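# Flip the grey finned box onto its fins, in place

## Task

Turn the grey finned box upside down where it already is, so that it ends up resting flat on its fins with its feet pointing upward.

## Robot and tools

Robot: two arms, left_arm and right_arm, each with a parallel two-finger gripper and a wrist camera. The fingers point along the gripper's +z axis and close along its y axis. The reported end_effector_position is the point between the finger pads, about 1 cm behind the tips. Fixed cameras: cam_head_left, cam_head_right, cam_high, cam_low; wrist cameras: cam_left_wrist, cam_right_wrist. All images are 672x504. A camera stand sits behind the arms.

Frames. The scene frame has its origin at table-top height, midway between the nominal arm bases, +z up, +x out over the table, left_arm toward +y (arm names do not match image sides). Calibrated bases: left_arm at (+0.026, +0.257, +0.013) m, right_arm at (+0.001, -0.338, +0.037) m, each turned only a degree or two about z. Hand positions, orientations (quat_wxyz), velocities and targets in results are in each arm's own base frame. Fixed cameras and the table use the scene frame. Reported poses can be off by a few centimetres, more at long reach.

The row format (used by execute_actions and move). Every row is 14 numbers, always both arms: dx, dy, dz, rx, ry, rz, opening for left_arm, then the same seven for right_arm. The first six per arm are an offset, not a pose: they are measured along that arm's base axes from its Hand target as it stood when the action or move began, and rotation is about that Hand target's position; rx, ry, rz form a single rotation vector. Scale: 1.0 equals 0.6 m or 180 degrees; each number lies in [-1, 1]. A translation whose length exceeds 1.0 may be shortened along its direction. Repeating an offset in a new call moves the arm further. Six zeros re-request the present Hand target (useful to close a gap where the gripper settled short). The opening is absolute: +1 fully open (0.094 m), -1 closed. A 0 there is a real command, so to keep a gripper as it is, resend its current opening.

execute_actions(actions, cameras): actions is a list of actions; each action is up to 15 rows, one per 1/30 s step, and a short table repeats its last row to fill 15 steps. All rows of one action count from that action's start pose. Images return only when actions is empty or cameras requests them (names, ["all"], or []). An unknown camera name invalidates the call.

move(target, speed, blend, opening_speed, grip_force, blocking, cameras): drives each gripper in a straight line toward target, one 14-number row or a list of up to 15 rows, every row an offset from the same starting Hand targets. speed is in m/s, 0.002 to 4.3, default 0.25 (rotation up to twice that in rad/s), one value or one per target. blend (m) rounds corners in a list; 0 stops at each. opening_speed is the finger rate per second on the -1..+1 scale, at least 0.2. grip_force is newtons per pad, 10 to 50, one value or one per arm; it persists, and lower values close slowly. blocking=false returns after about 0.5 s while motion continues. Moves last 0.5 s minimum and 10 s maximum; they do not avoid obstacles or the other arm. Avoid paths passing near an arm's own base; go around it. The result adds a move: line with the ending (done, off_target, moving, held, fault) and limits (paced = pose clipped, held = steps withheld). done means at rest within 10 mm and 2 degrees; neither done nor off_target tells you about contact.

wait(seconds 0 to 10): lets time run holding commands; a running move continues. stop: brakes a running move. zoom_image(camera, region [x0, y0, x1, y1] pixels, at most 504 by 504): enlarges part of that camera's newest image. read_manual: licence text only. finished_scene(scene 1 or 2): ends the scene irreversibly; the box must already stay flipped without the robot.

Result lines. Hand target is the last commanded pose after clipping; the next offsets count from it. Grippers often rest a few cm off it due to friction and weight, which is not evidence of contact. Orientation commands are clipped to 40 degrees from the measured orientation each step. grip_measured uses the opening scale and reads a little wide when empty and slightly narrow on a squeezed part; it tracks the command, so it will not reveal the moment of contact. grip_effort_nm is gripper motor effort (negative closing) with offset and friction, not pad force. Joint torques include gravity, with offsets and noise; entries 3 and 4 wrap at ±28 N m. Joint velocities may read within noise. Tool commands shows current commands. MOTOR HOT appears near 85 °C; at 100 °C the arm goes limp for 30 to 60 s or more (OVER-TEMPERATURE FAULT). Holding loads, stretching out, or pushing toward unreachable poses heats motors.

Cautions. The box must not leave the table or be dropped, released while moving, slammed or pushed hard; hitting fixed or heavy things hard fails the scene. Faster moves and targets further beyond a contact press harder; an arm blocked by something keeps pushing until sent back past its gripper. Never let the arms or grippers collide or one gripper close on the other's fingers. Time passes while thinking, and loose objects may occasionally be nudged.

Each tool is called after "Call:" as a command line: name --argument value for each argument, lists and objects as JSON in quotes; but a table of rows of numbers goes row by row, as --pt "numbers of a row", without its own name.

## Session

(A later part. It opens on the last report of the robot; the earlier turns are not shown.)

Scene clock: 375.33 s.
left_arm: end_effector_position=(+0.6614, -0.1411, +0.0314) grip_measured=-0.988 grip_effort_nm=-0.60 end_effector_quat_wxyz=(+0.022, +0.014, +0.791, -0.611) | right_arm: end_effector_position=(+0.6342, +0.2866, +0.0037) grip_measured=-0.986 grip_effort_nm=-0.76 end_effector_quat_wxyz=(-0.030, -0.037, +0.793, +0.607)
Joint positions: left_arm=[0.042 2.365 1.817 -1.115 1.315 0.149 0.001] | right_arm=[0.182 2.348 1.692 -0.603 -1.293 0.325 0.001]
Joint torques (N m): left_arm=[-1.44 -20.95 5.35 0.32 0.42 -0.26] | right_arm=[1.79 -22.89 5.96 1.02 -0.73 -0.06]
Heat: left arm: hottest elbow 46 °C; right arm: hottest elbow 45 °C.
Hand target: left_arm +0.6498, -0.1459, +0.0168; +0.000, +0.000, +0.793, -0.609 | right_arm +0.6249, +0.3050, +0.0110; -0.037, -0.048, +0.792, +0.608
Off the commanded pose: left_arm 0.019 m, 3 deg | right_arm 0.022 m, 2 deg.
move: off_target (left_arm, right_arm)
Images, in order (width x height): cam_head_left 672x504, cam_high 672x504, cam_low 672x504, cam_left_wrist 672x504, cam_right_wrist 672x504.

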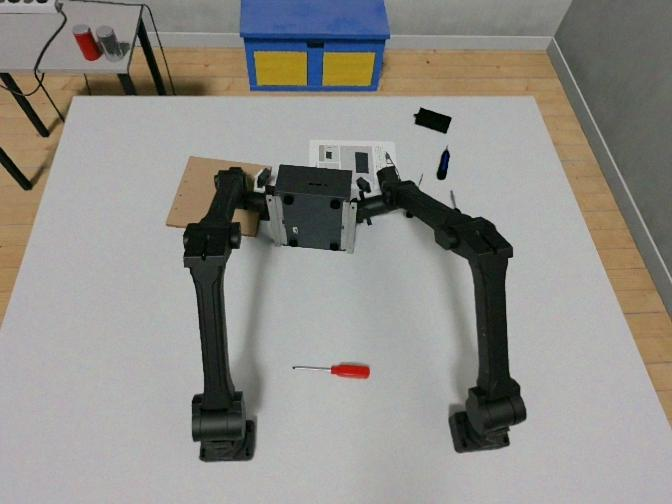

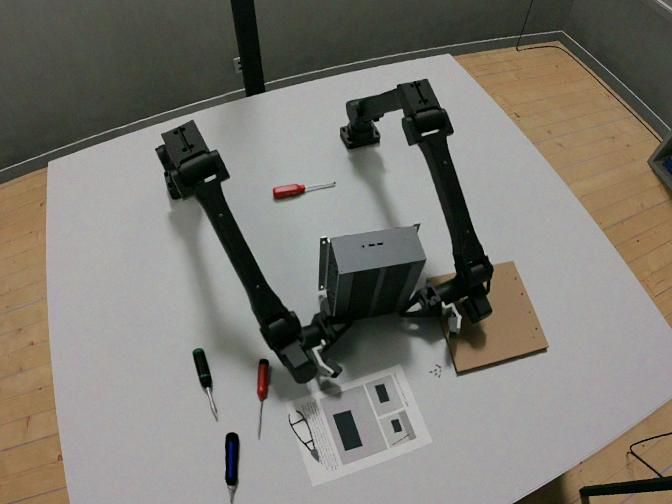

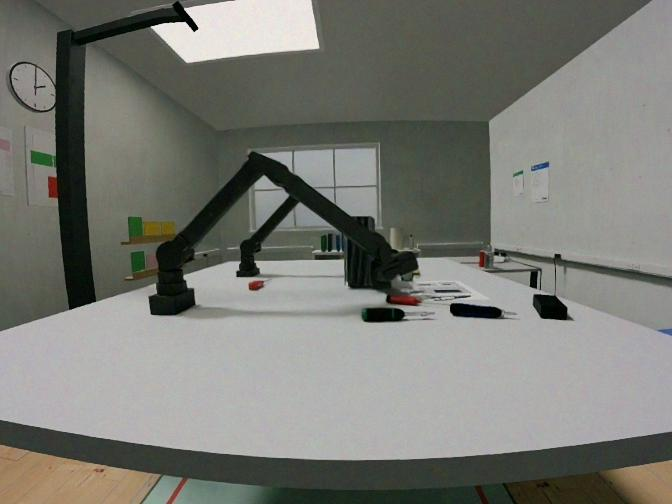

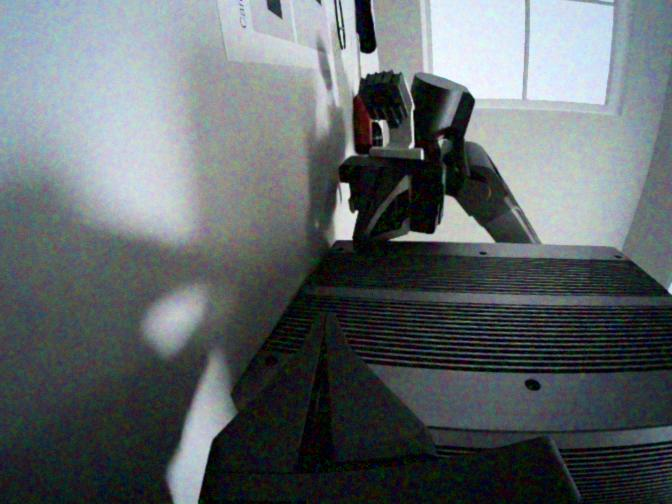

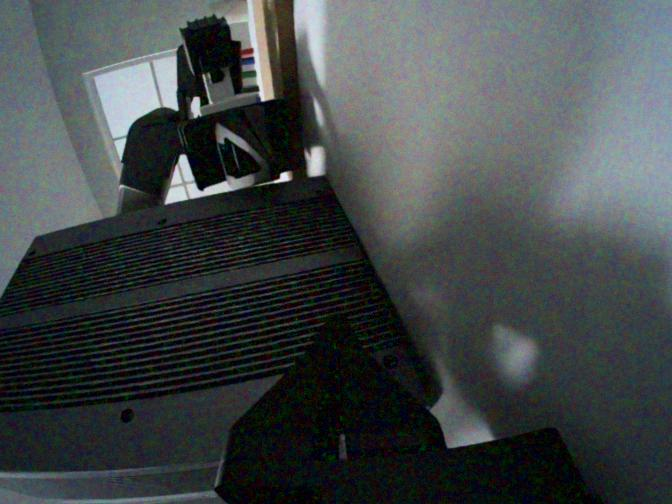

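Call:
move --target '[-0.1333,-0.013,0.0,0,0,-0.033,-1,-0.1,0.035,0.01,0,0,0.039,-1]' --speed 0.05 --cameras '["cam_head_left","cam_high","cam_low","cam_right_wrist"]'

Scene clock: 388.33 s.
left_arm: end_effector_position=(+0.5846, -0.1426, +0.0238) grip_measured=-0.988 grip_effort_nm=-0.60 end_effector_quat_wxyz=(-0.007, +0.043, +0.793, -0.608) | right_arm: end_effector_position=(+0.5789, +0.3057, +0.0104) grip_measured=-0.986 grip_effort_nm=-0.77 end_effector_quat_wxyz=(-0.063, -0.079, +0.791, +0.604)
Joint positions: left_arm=[0.043 2.288 1.629 -1.296 1.286 0.442 0.001] | right_arm=[0.227 2.297 1.623 -0.81 -1.304 0.094 0.001]
Joint torques (N m): left_arm=[-2.49 -19.31 4.98 -1.06 0.45 0.06] | right_arm=[1.79 -21.36 5.56 0.17 -0.89 -0.4]
Heat: left arm: hottest elbow 45 °C; right arm: hottest elbow 43 °C.
Hand target: left_arm +0.5697, -0.1539, +0.0166; -0.032, +0.041, +0.792, -0.608 | right_arm +0.5649, +0.3260, +0.0170; -0.074, -0.097, +0.787, +0.604
Off the commanded pose: left_arm 0.020 m, 3 deg | right_arm 0.025 m, 2 deg.
move: off_target (left_arm, right_arm)
Images, in order (width x height): cam_head_left 672x504, cam_high 672x504, cam_low 672x504, cam_right_wrist 672x504.

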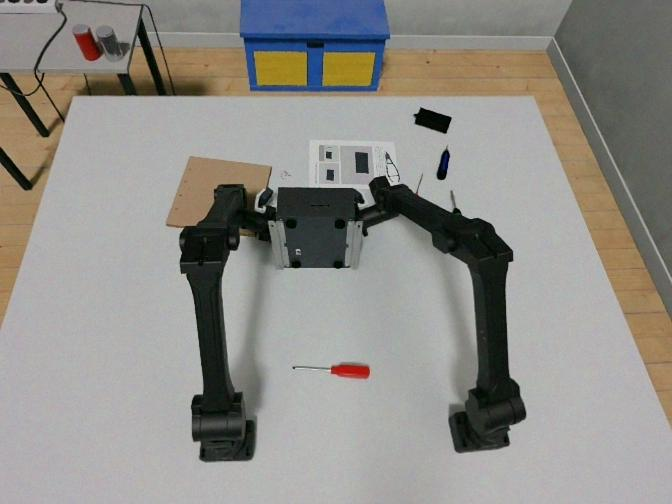

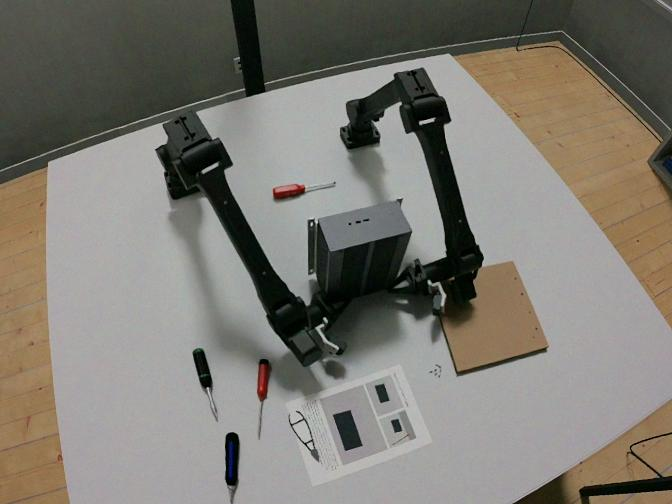

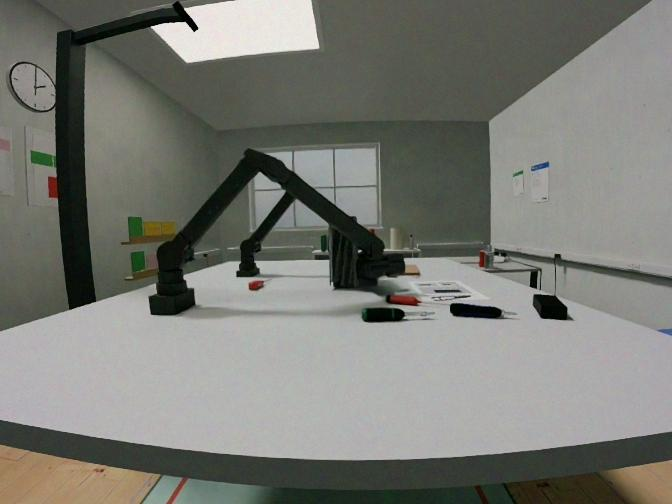

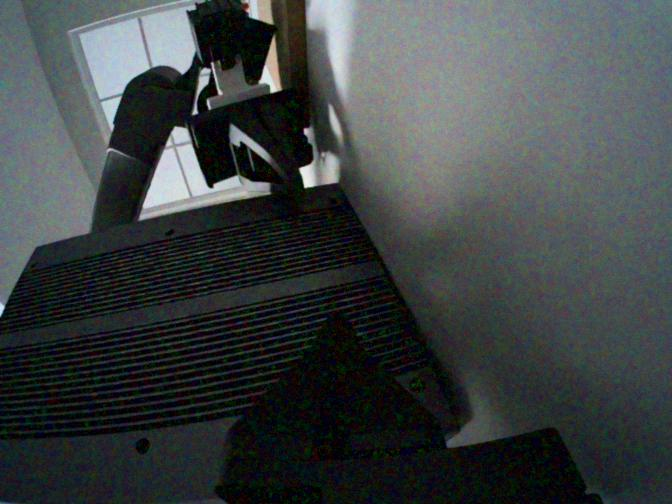

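Call:
move --target '[-0.1467,-0.023,0.0,0,0,-0.028,-1,-0.1417,-0.0133,0.0,0,0,0.017,-1]' --speed 0.05 --cameras '["cam_head_left","cam_high","cam_low"]'

Scene clock: 407.20 s.
left_arm: end_effector_position=(+0.5062, -0.1528, +0.0313) grip_measured=-0.988 grip_effort_nm=-0.60 end_effector_quat_wxyz=(-0.019, +0.083, +0.792, -0.605) | right_arm: end_effector_position=(+0.4909, +0.3035, +0.0112) grip_measured=-0.986 grip_effort_nm=-0.77 end_effector_quat_wxyz=(-0.088, -0.098, +0.788, +0.601)
Joint positions: left_arm=[0.026 2.165 1.401 -1.331 1.256 0.619 0.001] | right_arm=[0.259 2.169 1.367 -0.807 -1.305 -0.018 0.001]
Joint torques (N m): left_arm=[-3.25 -16.03 3.12 -1.4 0.35 0.05] | right_arm=[1.32 -18.96 4.63 0.64 -0.87 -0.3]
Heat: left arm: hottest elbow 43 °C; right arm: hottest elbow 41 °C.
Hand target: left_arm +0.4817, -0.1677, +0.0167; -0.058, +0.076, +0.790, -0.606 | right_arm +0.4799, +0.3180, +0.0170; -0.090, -0.118, +0.785, +0.602
Off the commanded pose: left_arm 0.032 m, 5 deg | right_arm 0.019 m, 2 deg.
move: off_target (left_arm, right_arm)
Images, in order (width x height): cam_head_left 672x504, cam_high 672x504, cam_low 672x504.

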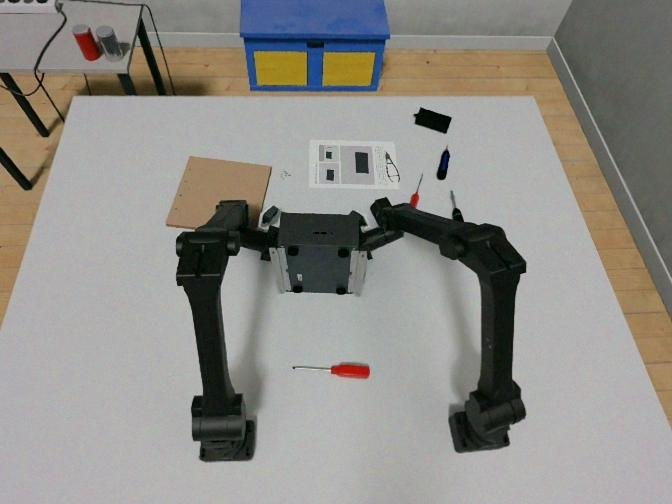

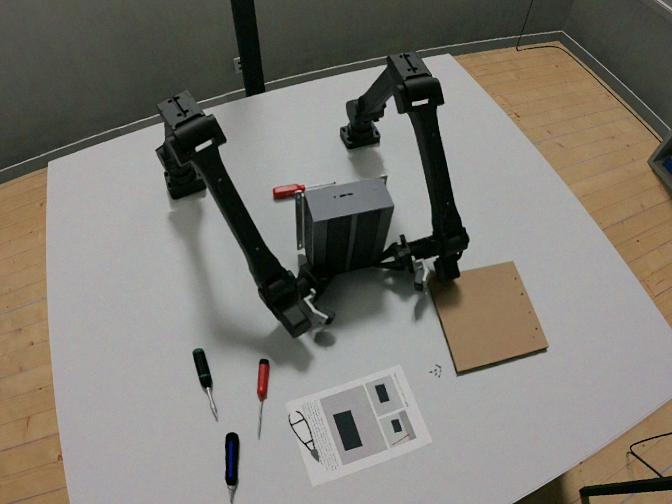

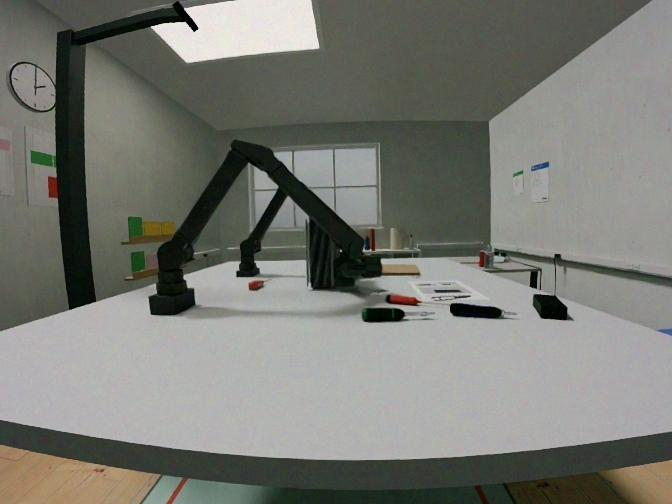

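Call:
move --target '[-0.14,-0.01,0.0,0,0,0,-1,-0.1417,0,0.0,0,0,0,-1]' --speed 0.05 --cameras '["cam_head_left","cam_high","cam_low"]'

Scene clock: 418.20 s.
left_arm: end_effector_position=(+0.4124, -0.1627, +0.0194) grip_measured=-0.988 grip_effort_nm=-0.60 end_effector_quat_wxyz=(-0.039, +0.073, +0.789, -0.609) | right_arm: end_effector_position=(+0.4075, +0.3061, +0.0140) grip_measured=-0.986 grip_effort_nm=-0.76 end_effector_quat_wxyz=(-0.081, -0.107, +0.786, +0.604)
Joint positions: left_arm=[0.009 2.043 1.096 -1.179 1.264 0.605 0.001] | right_arm=[0.309 2.008 1.05 -0.46 -1.306 0.155 0.001]
Joint torques (N m): left_arm=[-3.02 -14.68 2.76 -0.12 0.37 -0.18] | right_arm=[2.08 -16.73 3.66 0.96 -0.72 0.01]
Heat: left arm: hottest elbow 42 °C; right arm: hottest elbow 40 °C.
Hand target: left_arm +0.3978, -0.1736, +0.0167; -0.058, +0.076, +0.790, -0.606 | right_arm +0.3948, +0.3180, +0.0169; -0.090, -0.118, +0.785, +0.602
Off the commanded pose: left_arm 0.019 m, 2 deg | right_arm 0.018 m, 2 deg.
move: off_target (left_arm, right_arm)
Images, in order (width x height): cam_head_left 672x504, cam_high 672x504, cam_low 672x504.

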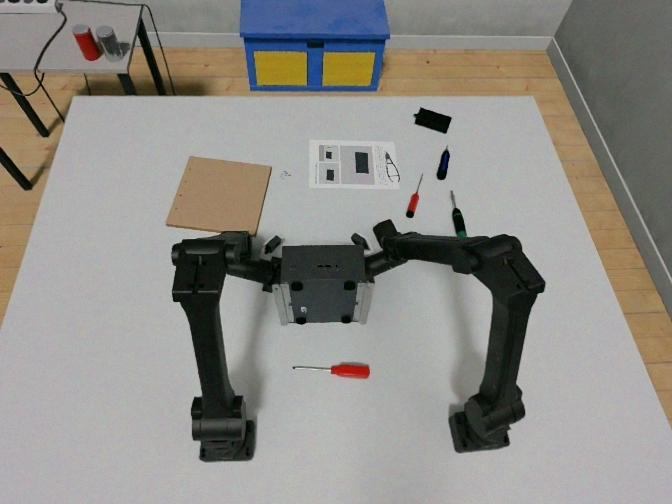

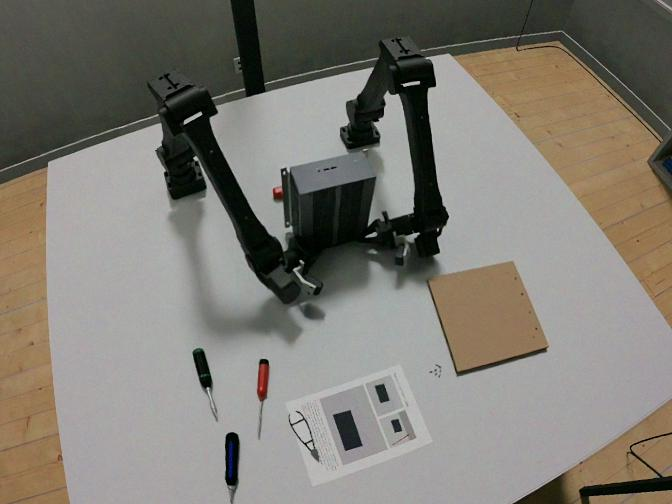

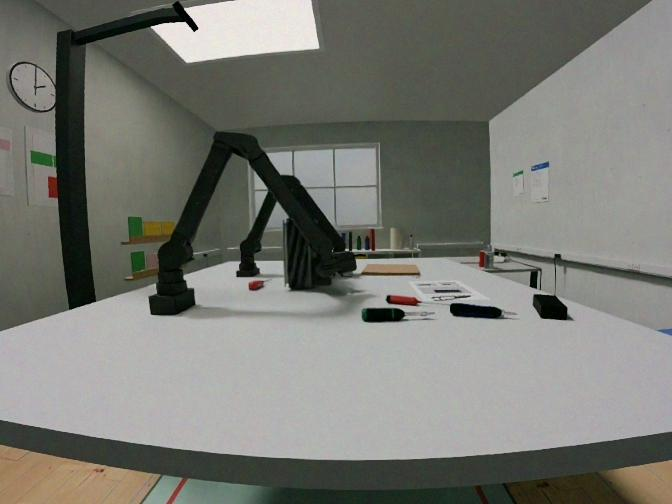

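Call:
zoom_image --camera "cam_low" --region '[240, 190, 380, 310]'

Call:
zoom_image --camera "cam_head_left" --region '[240, 220, 400, 340]'

Scaled by 3.600.

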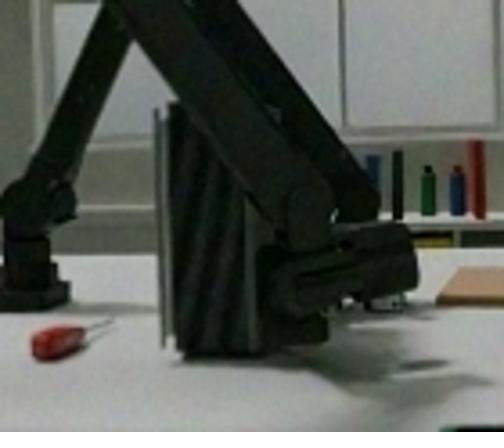

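Scaled by 3.150.

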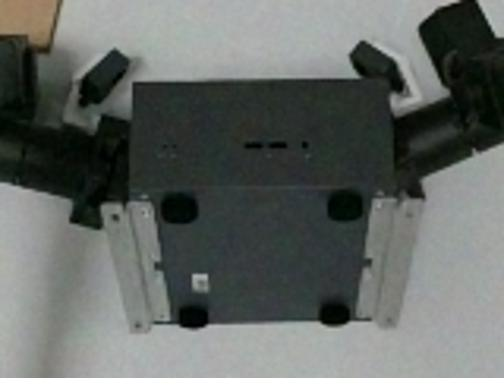

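Call:
move --target '[-0.125,-0.012,0.0,0,0,0,-1,-0.142,0,0.0,0,0,0,-1]' --speed 0.04 --cameras '["cam_head_left","cam_high","cam_low"]'

Call:
zoom_image --camera "cam_head_left" --region '[240, 240, 400, 360]'

Call:
zoom_image --camera "cam_low" --region '[200, 190, 340, 310]'

Scene clock: 435.83 s.
left_arm: end_effector_position=(+0.3382, -0.1724, +0.0188) grip_measured=-0.988 grip_effort_nm=-0.60 end_effector_quat_wxyz=(-0.040, +0.074, +0.789, -0.608) | right_arm: end_effector_position=(+0.3221, +0.3098, +0.0150) grip_measured=-0.986 grip_effort_nm=-0.76 end_effector_quat_wxyz=(-0.082, -0.108, +0.786, +0.603)
Joint positions: left_arm=[-0.016 1.92 0.853 -0.994 1.276 0.537 0.001] | right_arm=[0.384 1.873 0.756 -0.055 -1.285 0.413 0.001]
Joint torques (N m): left_arm=[-3.02 -11.99 1.95 -0.02 0.43 -0.21] | right_arm=[1.26 -12.81 3 1.46 -0.69 -0.04]
Heat: left arm: hottest elbow 41 °C; right arm: hottest elbow 39 °C.
Hand target: left_arm +0.3227, -0.1809, +0.0167; -0.058, +0.076, +0.790, -0.606 | right_arm +0.3096, +0.3180, +0.0170; -0.090, -0.118, +0.785, +0.602
Off the commanded pose: left_arm 0.018 m, 2 deg | right_arm 0.015 m, 2 deg.
move: off_target (left_arm, right_arm)
Images, in order (width x height): cam_head_left 672x504, cam_high 672x504, cam_low 672x504.

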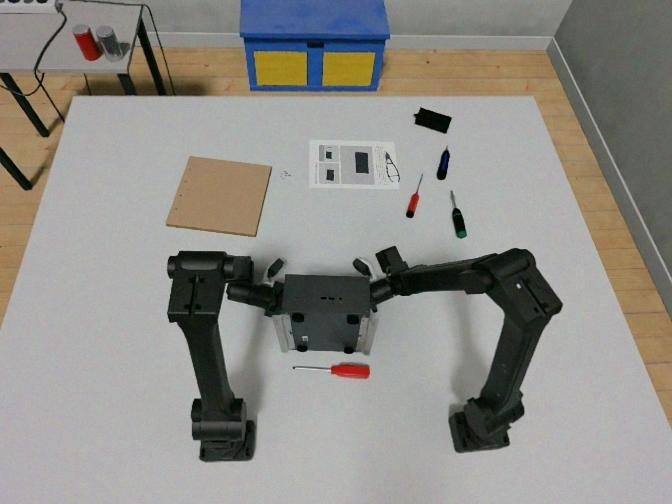

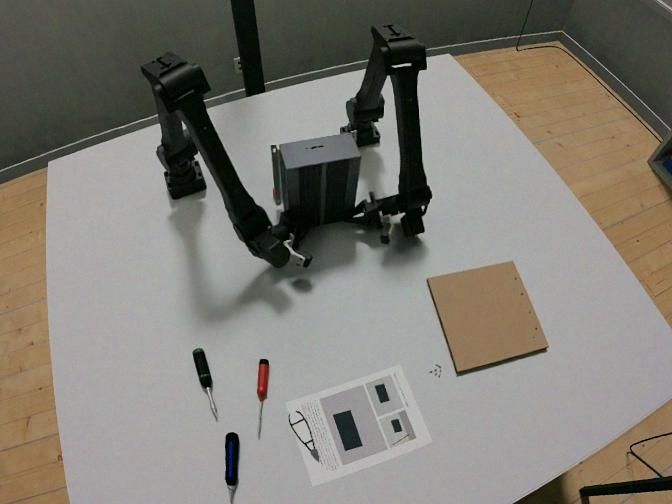

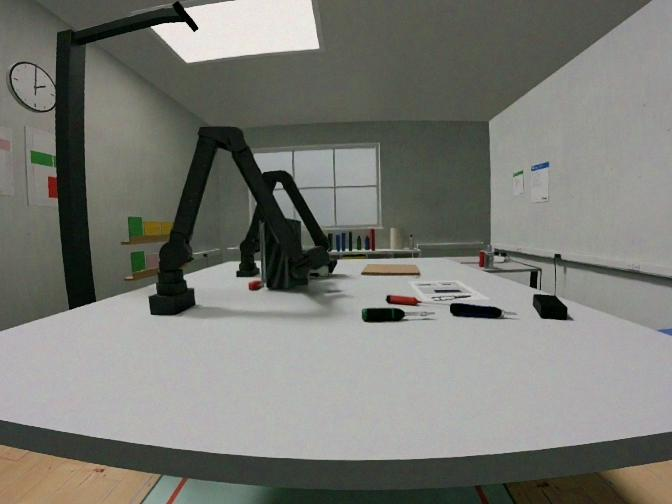

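Scaled by 3.150.

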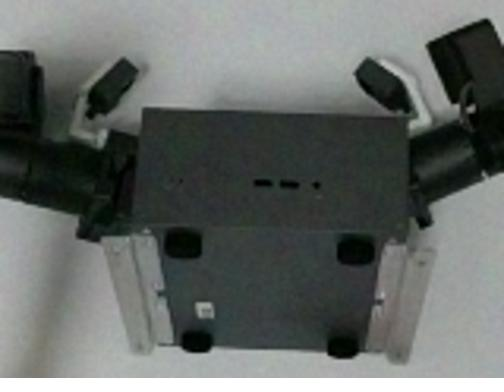

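Scaled by 3.600.

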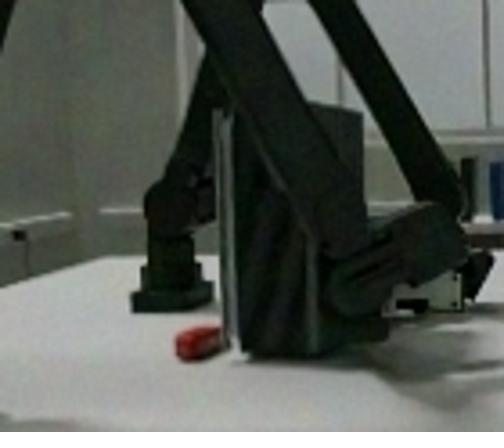

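Call:
move --pt "0.0833 0 0 0 0 0 -1 0.0833 0 0 0 0 0 -1" --pt "0.0833 0.225 0 0 0 0 -1 0.0833 -0.2667 0 0 0 0 -1" --pt "-0.0917 0.225 0.3 0 0 0.1056 -1 -0.1083 -0.2667 0.27 0 0 -0.0611 -1" --speed '[0.04,0.15,0.2]' --blend '[0.0,0.03,0]' --cameras '["all"]'

Scene clock: 455.37 s.
left_arm: end_effector_position=(+0.2707, -0.0482, +0.1943) grip_measured=-0.988 grip_effort_nm=-0.60 end_effector_quat_wxyz=(+0.065, -0.063, +0.805, -0.587) | right_arm: end_effector_position=(+0.2439, +0.1618, +0.1766) grip_measured=-0.986 grip_effort_nm=-0.76 end_effector_quat_wxyz=(-0.032, -0.052, +0.791, +0.609)
Joint positions: left_arm=[0.448 1.318 0.737 -1.669 1.171 0.753 0.001] | right_arm=[-0.018 1.311 0.675 -1.408 -1.278 -0.504 0.001]
Joint torques (N m): left_arm=[0.09 -6.3 6.38 -0.8 0.45 -0.22] | right_arm=[-1.79 -6.53 5.59 -0.51 -0.56 -0.02]
Heat: left arm: hottest elbow 40 °C; right arm: hottest elbow 38 °C.
Hand target: left_arm +0.2677, -0.0458, +0.1967; +0.043, -0.056, +0.791, -0.607 | right_arm +0.2447, +0.1581, +0.1789; -0.032, -0.042, +0.792, +0.608
Off the commanded pose: left_arm 0.004 m, 4 deg | right_arm 0.004 m, 1 deg.
joint sent to its limit (left arm) — joint 4 (wrist pitch), lower limit. The joint targets are off in orientation, not in position.
move: off_target (left_arm)

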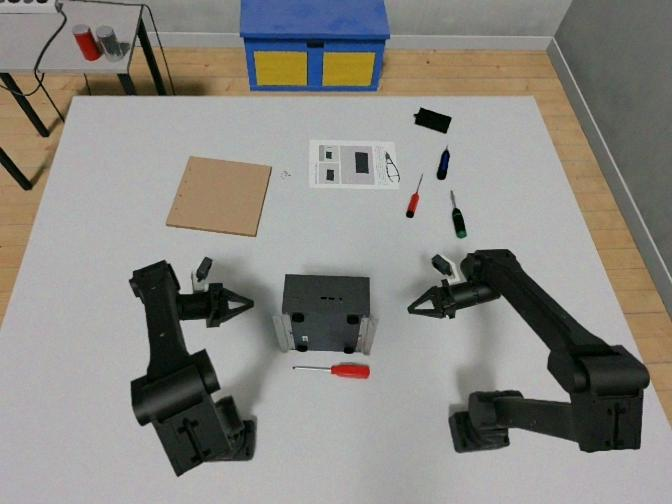

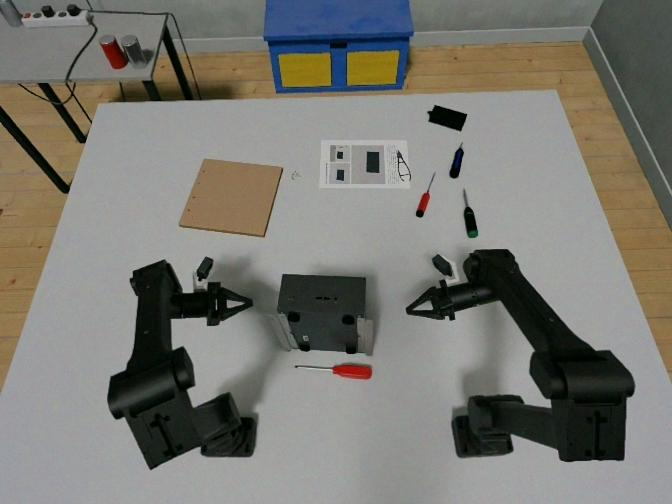

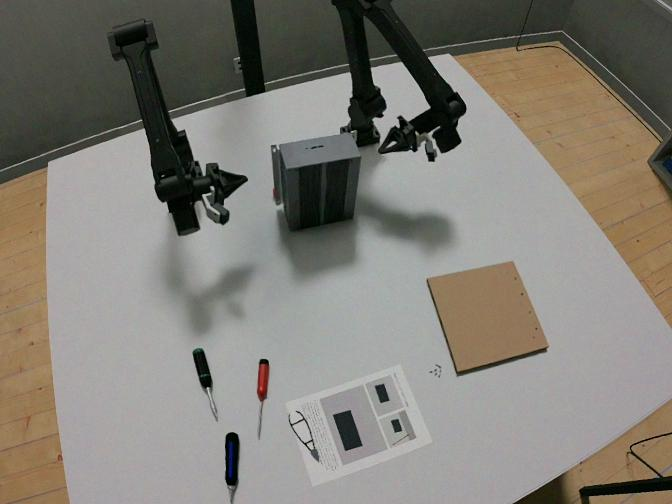

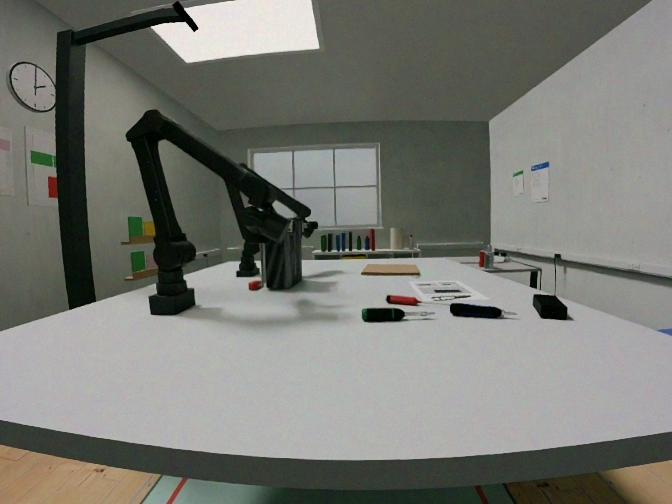

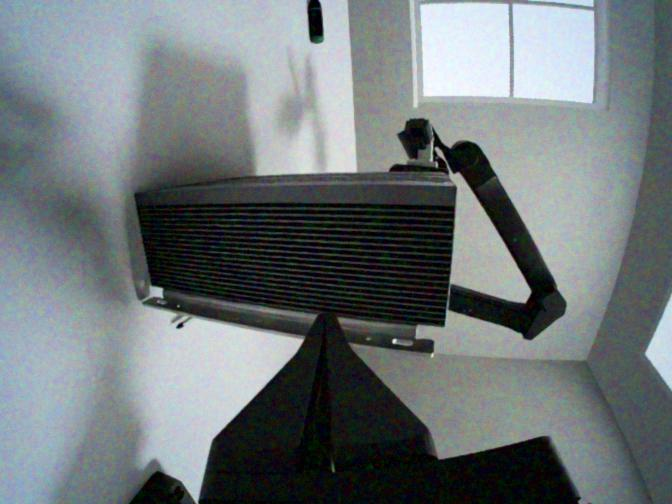

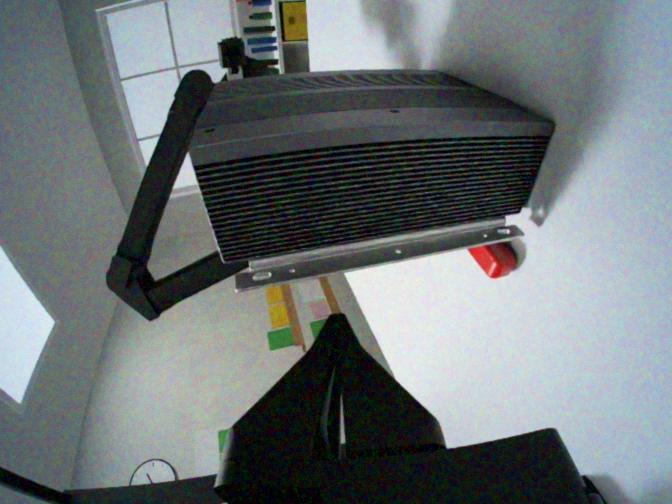

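Call:
zoom_image --camera "cam_right_wrist" --region '[170, 50, 570, 350]'

Call:
zoom_image --camera "cam_left_wrist" --region '[110, 130, 510, 430]'

Scaled by 1.260 from the camera's 672x504 image, which has a finer 960x720 frame.

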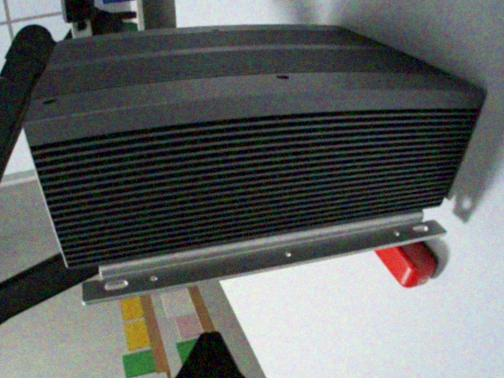

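Scaled by 1.260 from the camera's 672x504 image, which has a finer 960x720 frame.

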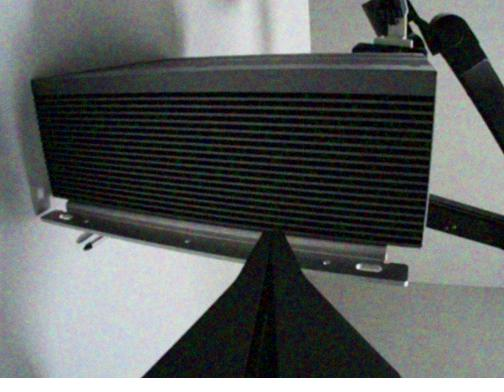

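Call:
move --target '[0.0217,-0.1,0.0,0,0,0,-1,0.0233,0.1367,0.0033,0,0,0,-1]' --speed 0.08 --cameras '["cam_head_left","cam_high","cam_left_wrist","cam_right_wrist"]'

Scene clock: 516.90 s.
left_arm: end_effector_position=(+0.2825, -0.1027, +0.1951) grip_measured=-0.988 grip_effort_nm=-0.60 end_effector_quat_wxyz=(+0.042, -0.060, +0.791, -0.608) | right_arm: end_effector_position=(+0.2606, +0.2358, +0.1776) grip_measured=-0.986 grip_effort_nm=-0.76 end_effector_quat_wxyz=(-0.034, -0.034, +0.793, +0.607)
Joint positions: left_arm=[0.243 1.252 0.694 -1.367 1.292 0.361 0.001] | right_arm=[0.244 1.17 0.564 -0.471 -1.272 0.526 0.001]
Joint torques (N m): left_arm=[-1.55 -6.18 6.91 0.49 0.76 -0.23] | right_arm=[-0.15 -6.3 6.98 1.74 -0.5 0.01]
Heat: left arm: hottest elbow 40 °C; right arm: hottest elbow 37 °C.
Hand target: left_arm +0.2807, -0.1059, +0.1967; +0.043, -0.056, +0.791, -0.607 | right_arm +0.2587, +0.2401, +0.1810; -0.032, -0.042, +0.792, +0.608
Off the commanded pose: left_arm 0.004 m, 0 deg | right_arm 0.006 m, 1 deg.
move: done
Images, in order (width x height): cam_head_left 672x504, cam_high 672x504, cam_left_wrist 672x504, cam_right_wrist 672x504.

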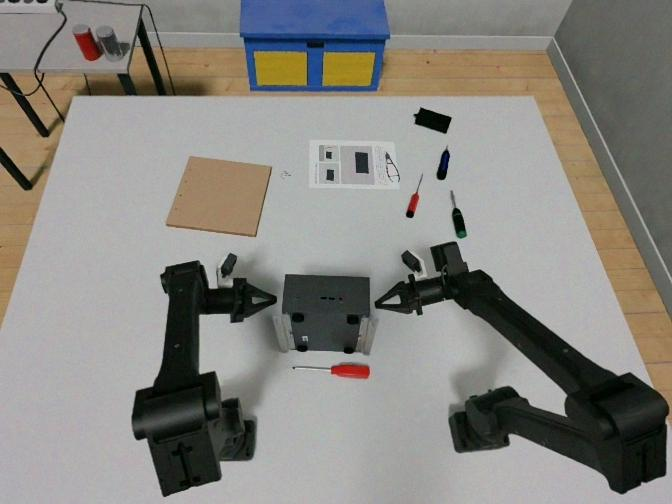

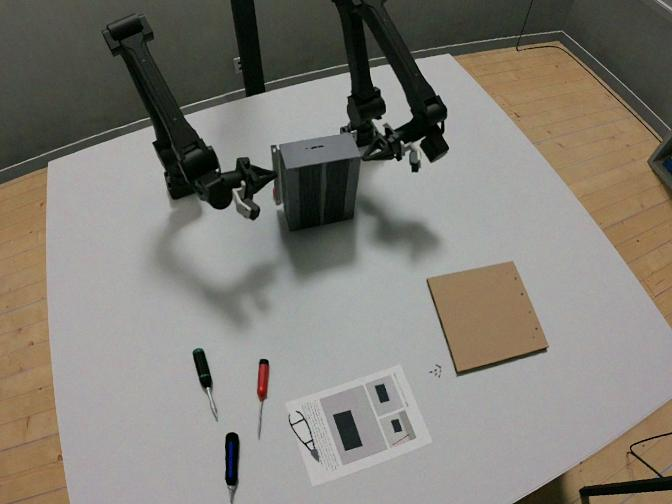

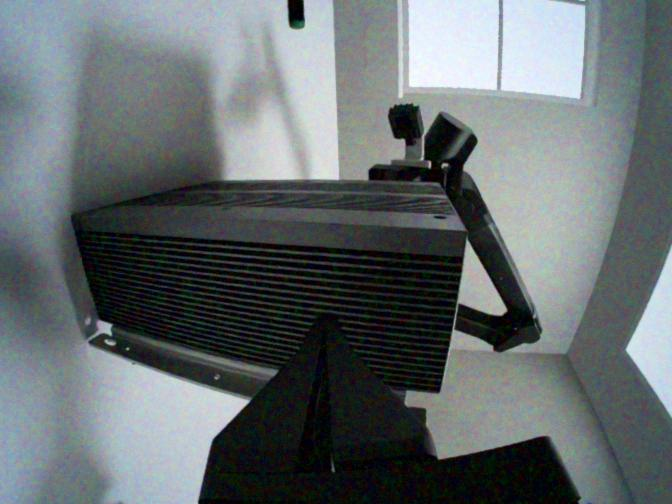

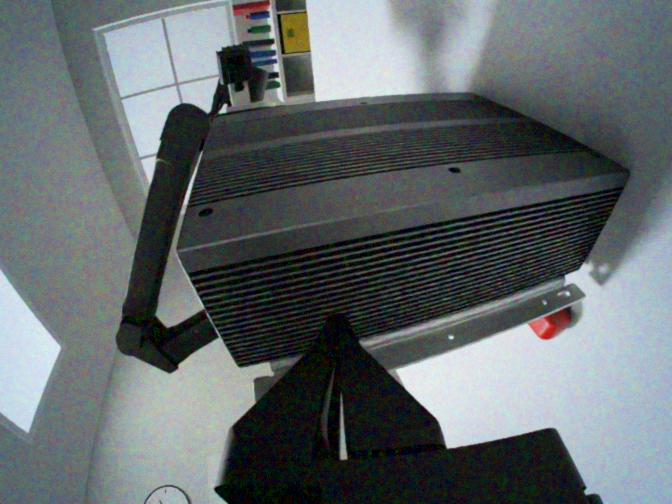

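Call:
move --pt "0 -0.02 0 0 0 0 -1 0.01 0.0233 0 0 0 0 -1" --pt "0 -0.0833 0 0 0 0 -1 0.01 0.0817 0 0 0 0 -1" --speed '[0.03,0.04]' --blend '[0.005,0]' --cameras '["cam_head_left","cam_high","cam_low","cam_left_wrist","cam_right_wrist"]'

Scene clock: 532.57 s.
left_arm: end_effector_position=(+0.2975, -0.1226, +0.1991) grip_measured=-0.988 grip_effort_nm=-0.60 end_effector_quat_wxyz=(+0.079, -0.087, +0.793, -0.597) | right_arm: end_effector_position=(+0.2783, +0.2520, +0.1777) grip_measured=-0.986 grip_effort_nm=-0.76 end_effector_quat_wxyz=(-0.012, +0.005, +0.795, +0.606)
Joint positions: left_arm=[0.156 1.077 0.591 -0.797 1.281 -0.278 0.001] | right_arm=[0.293 1.166 0.522 -0.139 -1.187 0.851 0.001]
Joint torques (N m): left_arm=[-9.05 -4.13 6.95 1.32 1.34 -0.26] | right_arm=[8.35 -2.61 8.64 3.12 -0.21 0.01]
Heat: left arm: hottest elbow 40 °C; right arm: hottest elbow 38 °C.
Hand target: left_arm +0.2807, -0.1559, +0.1967; +0.043, -0.056, +0.791, -0.607 | right_arm +0.2646, +0.2891, +0.1809; -0.032, -0.042, +0.792, +0.608
Off the commanded pose: left_arm 0.037 m, 6 deg | right_arm 0.040 m, 6 deg.
move: off_target (left_arm, right_arm)
Images, in order (width x height): cam_head_left 672x504, cam_high 672x504, cam_low 672x504, cam_left_wrist 672x504, cam_right_wrist 672x504.

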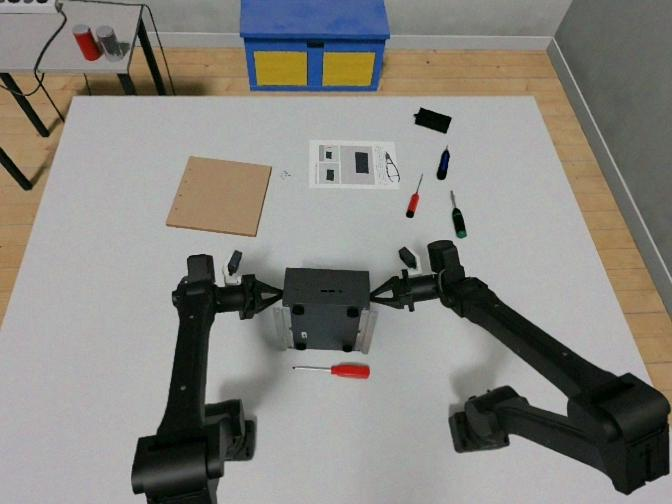

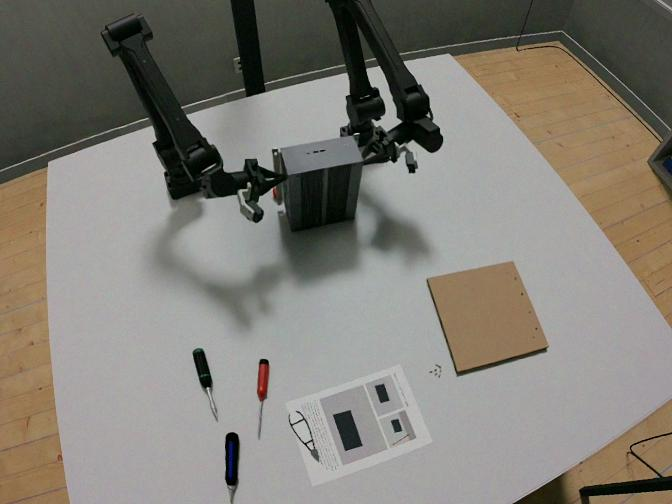

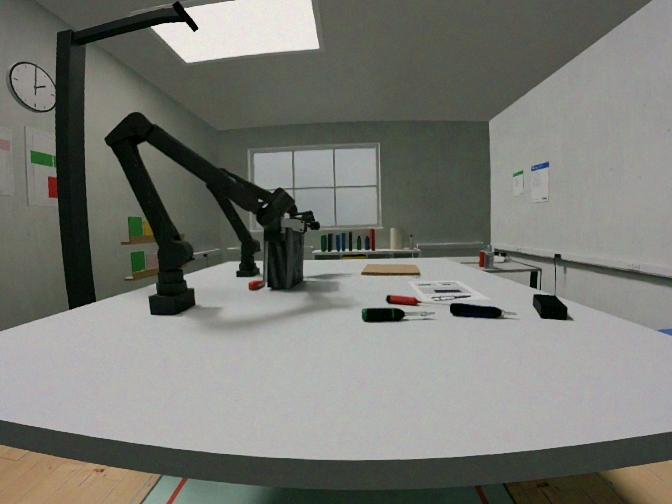

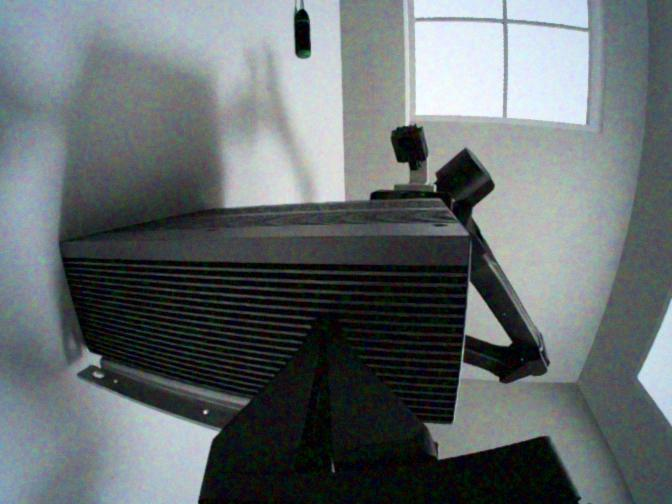

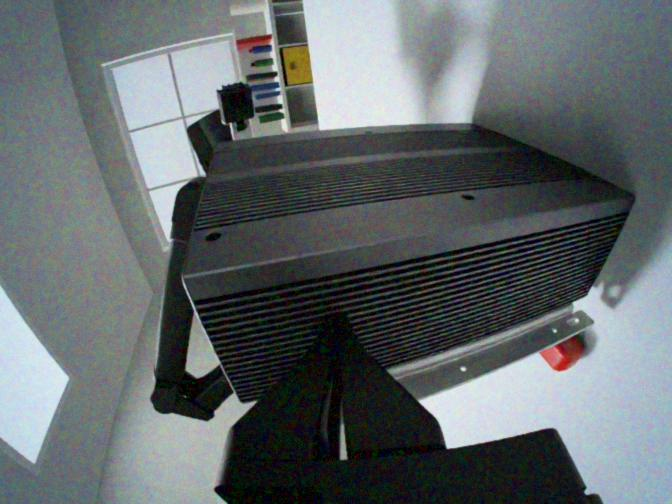

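Call:
move --pt "0.0963 0.005 0.0167 0 0 0 -1 0.0912 0 0.0117 0 0 0 -1" --pt "0.1792 0.012 0.0117 0 0 0 -1 0.174 0 0.0023 0 0 0 -1" --speed 0.04 --blend '[0.006,0]' --cameras '["cam_head_left","cam_high","cam_low"]'

Scene clock: 555.33 s.
left_arm: end_effector_position=(+0.3889, -0.1138, +0.1926) grip_measured=-0.988 grip_effort_nm=-0.60 end_effector_quat_wxyz=(+0.066, -0.093, +0.796, -0.595) | right_arm: end_effector_position=(+0.3615, +0.2564, +0.1593) grip_measured=-0.986 grip_effort_nm=-0.76 end_effector_quat_wxyz=(-0.035, +0.010, +0.801, +0.598)
Joint positions: left_arm=[0.139 1.361 0.803 -0.723 1.27 -0.309 0.001] | right_arm=[0.24 1.455 0.762 -0.299 -1.226 0.679 0.001]
Joint torques (N m): left_arm=[-7.94 -7 10.17 0.9 1.77 -0.19] | right_arm=[4.6 -8.29 11.84 1.63 -1.37 -0.26]
Heat: left arm: hottest elbow 41 °C; right arm: hottest elbow 42 °C.
Hand target: left_arm +0.3883, -0.1486, +0.2038; +0.043, -0.056, +0.791, -0.607 | right_arm +0.3690, +0.2891, +0.1823; -0.032, -0.042, +0.792, +0.608
Off the commanded pose: left_arm 0.037 m, 5 deg | right_arm 0.041 m, 6 deg.
move: off_target (left_arm, right_arm)
Images, in order (width x height): cam_head_left 672x504, cam_high 672x504, cam_low 672x504.

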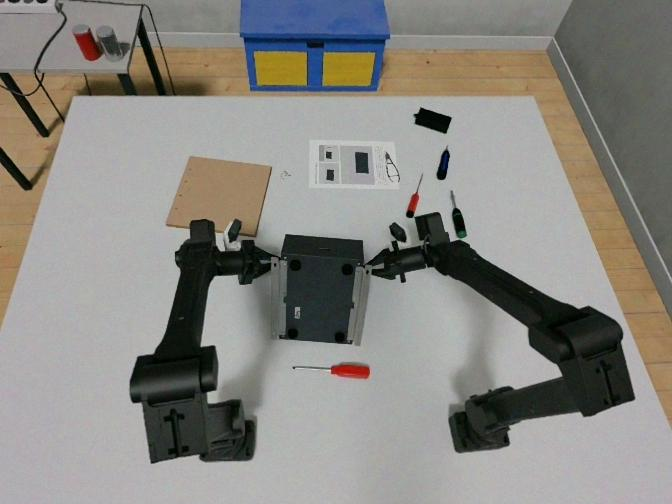

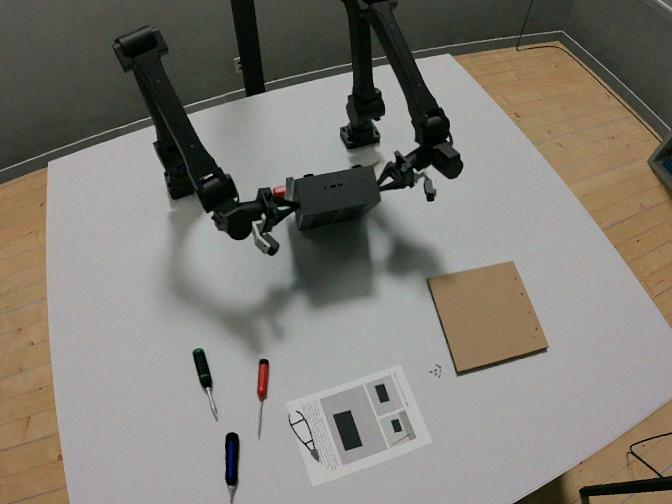

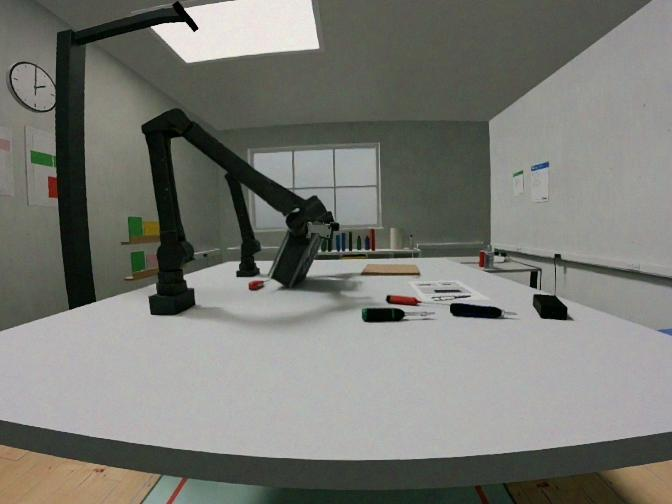

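Call:
move --target '[0.0878,0.006,-0.0337,0,0,0,-1,0.1,0.01,-0.0167,0,0,0,-1]' --speed 0.04 --cameras '["cam_head_left","cam_high","cam_low"]'

Scene clock: 568.17 s.
left_arm: end_effector_position=(+0.4391, -0.1069, +0.1490) grip_measured=-0.989 grip_effort_nm=-0.58 end_effector_quat_wxyz=(+0.047, -0.108, +0.803, -0.585) | right_arm: end_effector_position=(+0.4211, +0.2590, +0.1245) grip_measured=-0.986 grip_effort_nm=-0.76 end_effector_quat_wxyz=(-0.050, +0.024, +0.808, +0.586)
Joint positions: left_arm=[0.136 1.568 0.907 -0.674 1.244 -0.302 0.001] | right_arm=[0.216 1.665 0.928 -0.379 -1.22 0.596 0.001]
Joint torques (N m): left_arm=[-7.41 -12.98 10.32 0.61 2.87 -0.14] | right_arm=[4.84 -15.09 11.56 1.62 -2.35 -0.19]
Heat: left arm: hottest elbow 43 °C; right arm: hottest elbow 43 °C.
Hand target: left_arm +0.4409, -0.1449, +0.1834; +0.043, -0.056, +0.791, -0.607 | right_arm +0.4291, +0.2950, +0.1722; -0.032, -0.042, +0.792, +0.608
Off the commanded pose: left_arm 0.051 m, 7 deg | right_arm 0.060 m, 8 deg.
move: off_target (left_arm, right_arm)
Images, in order (width x height): cam_head_left 672x504, cam_high 672x504, cam_low 672x504.

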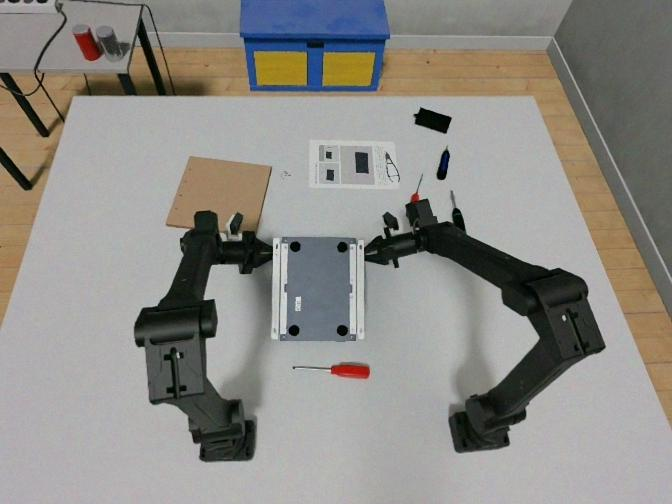

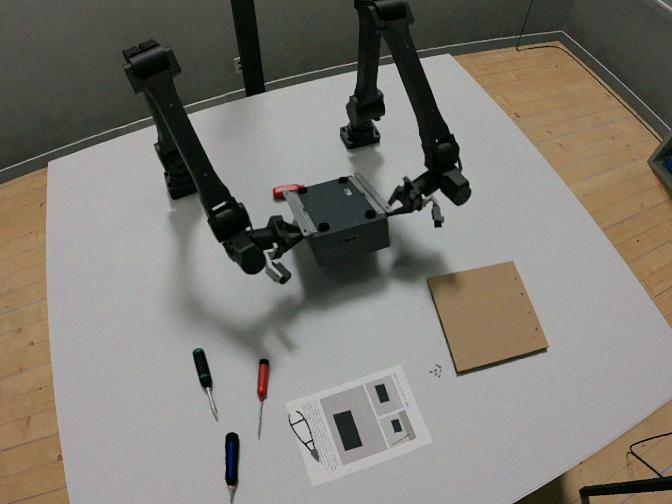

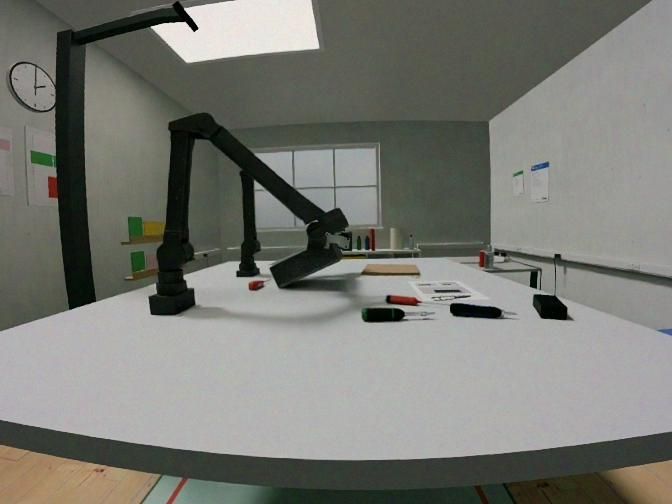

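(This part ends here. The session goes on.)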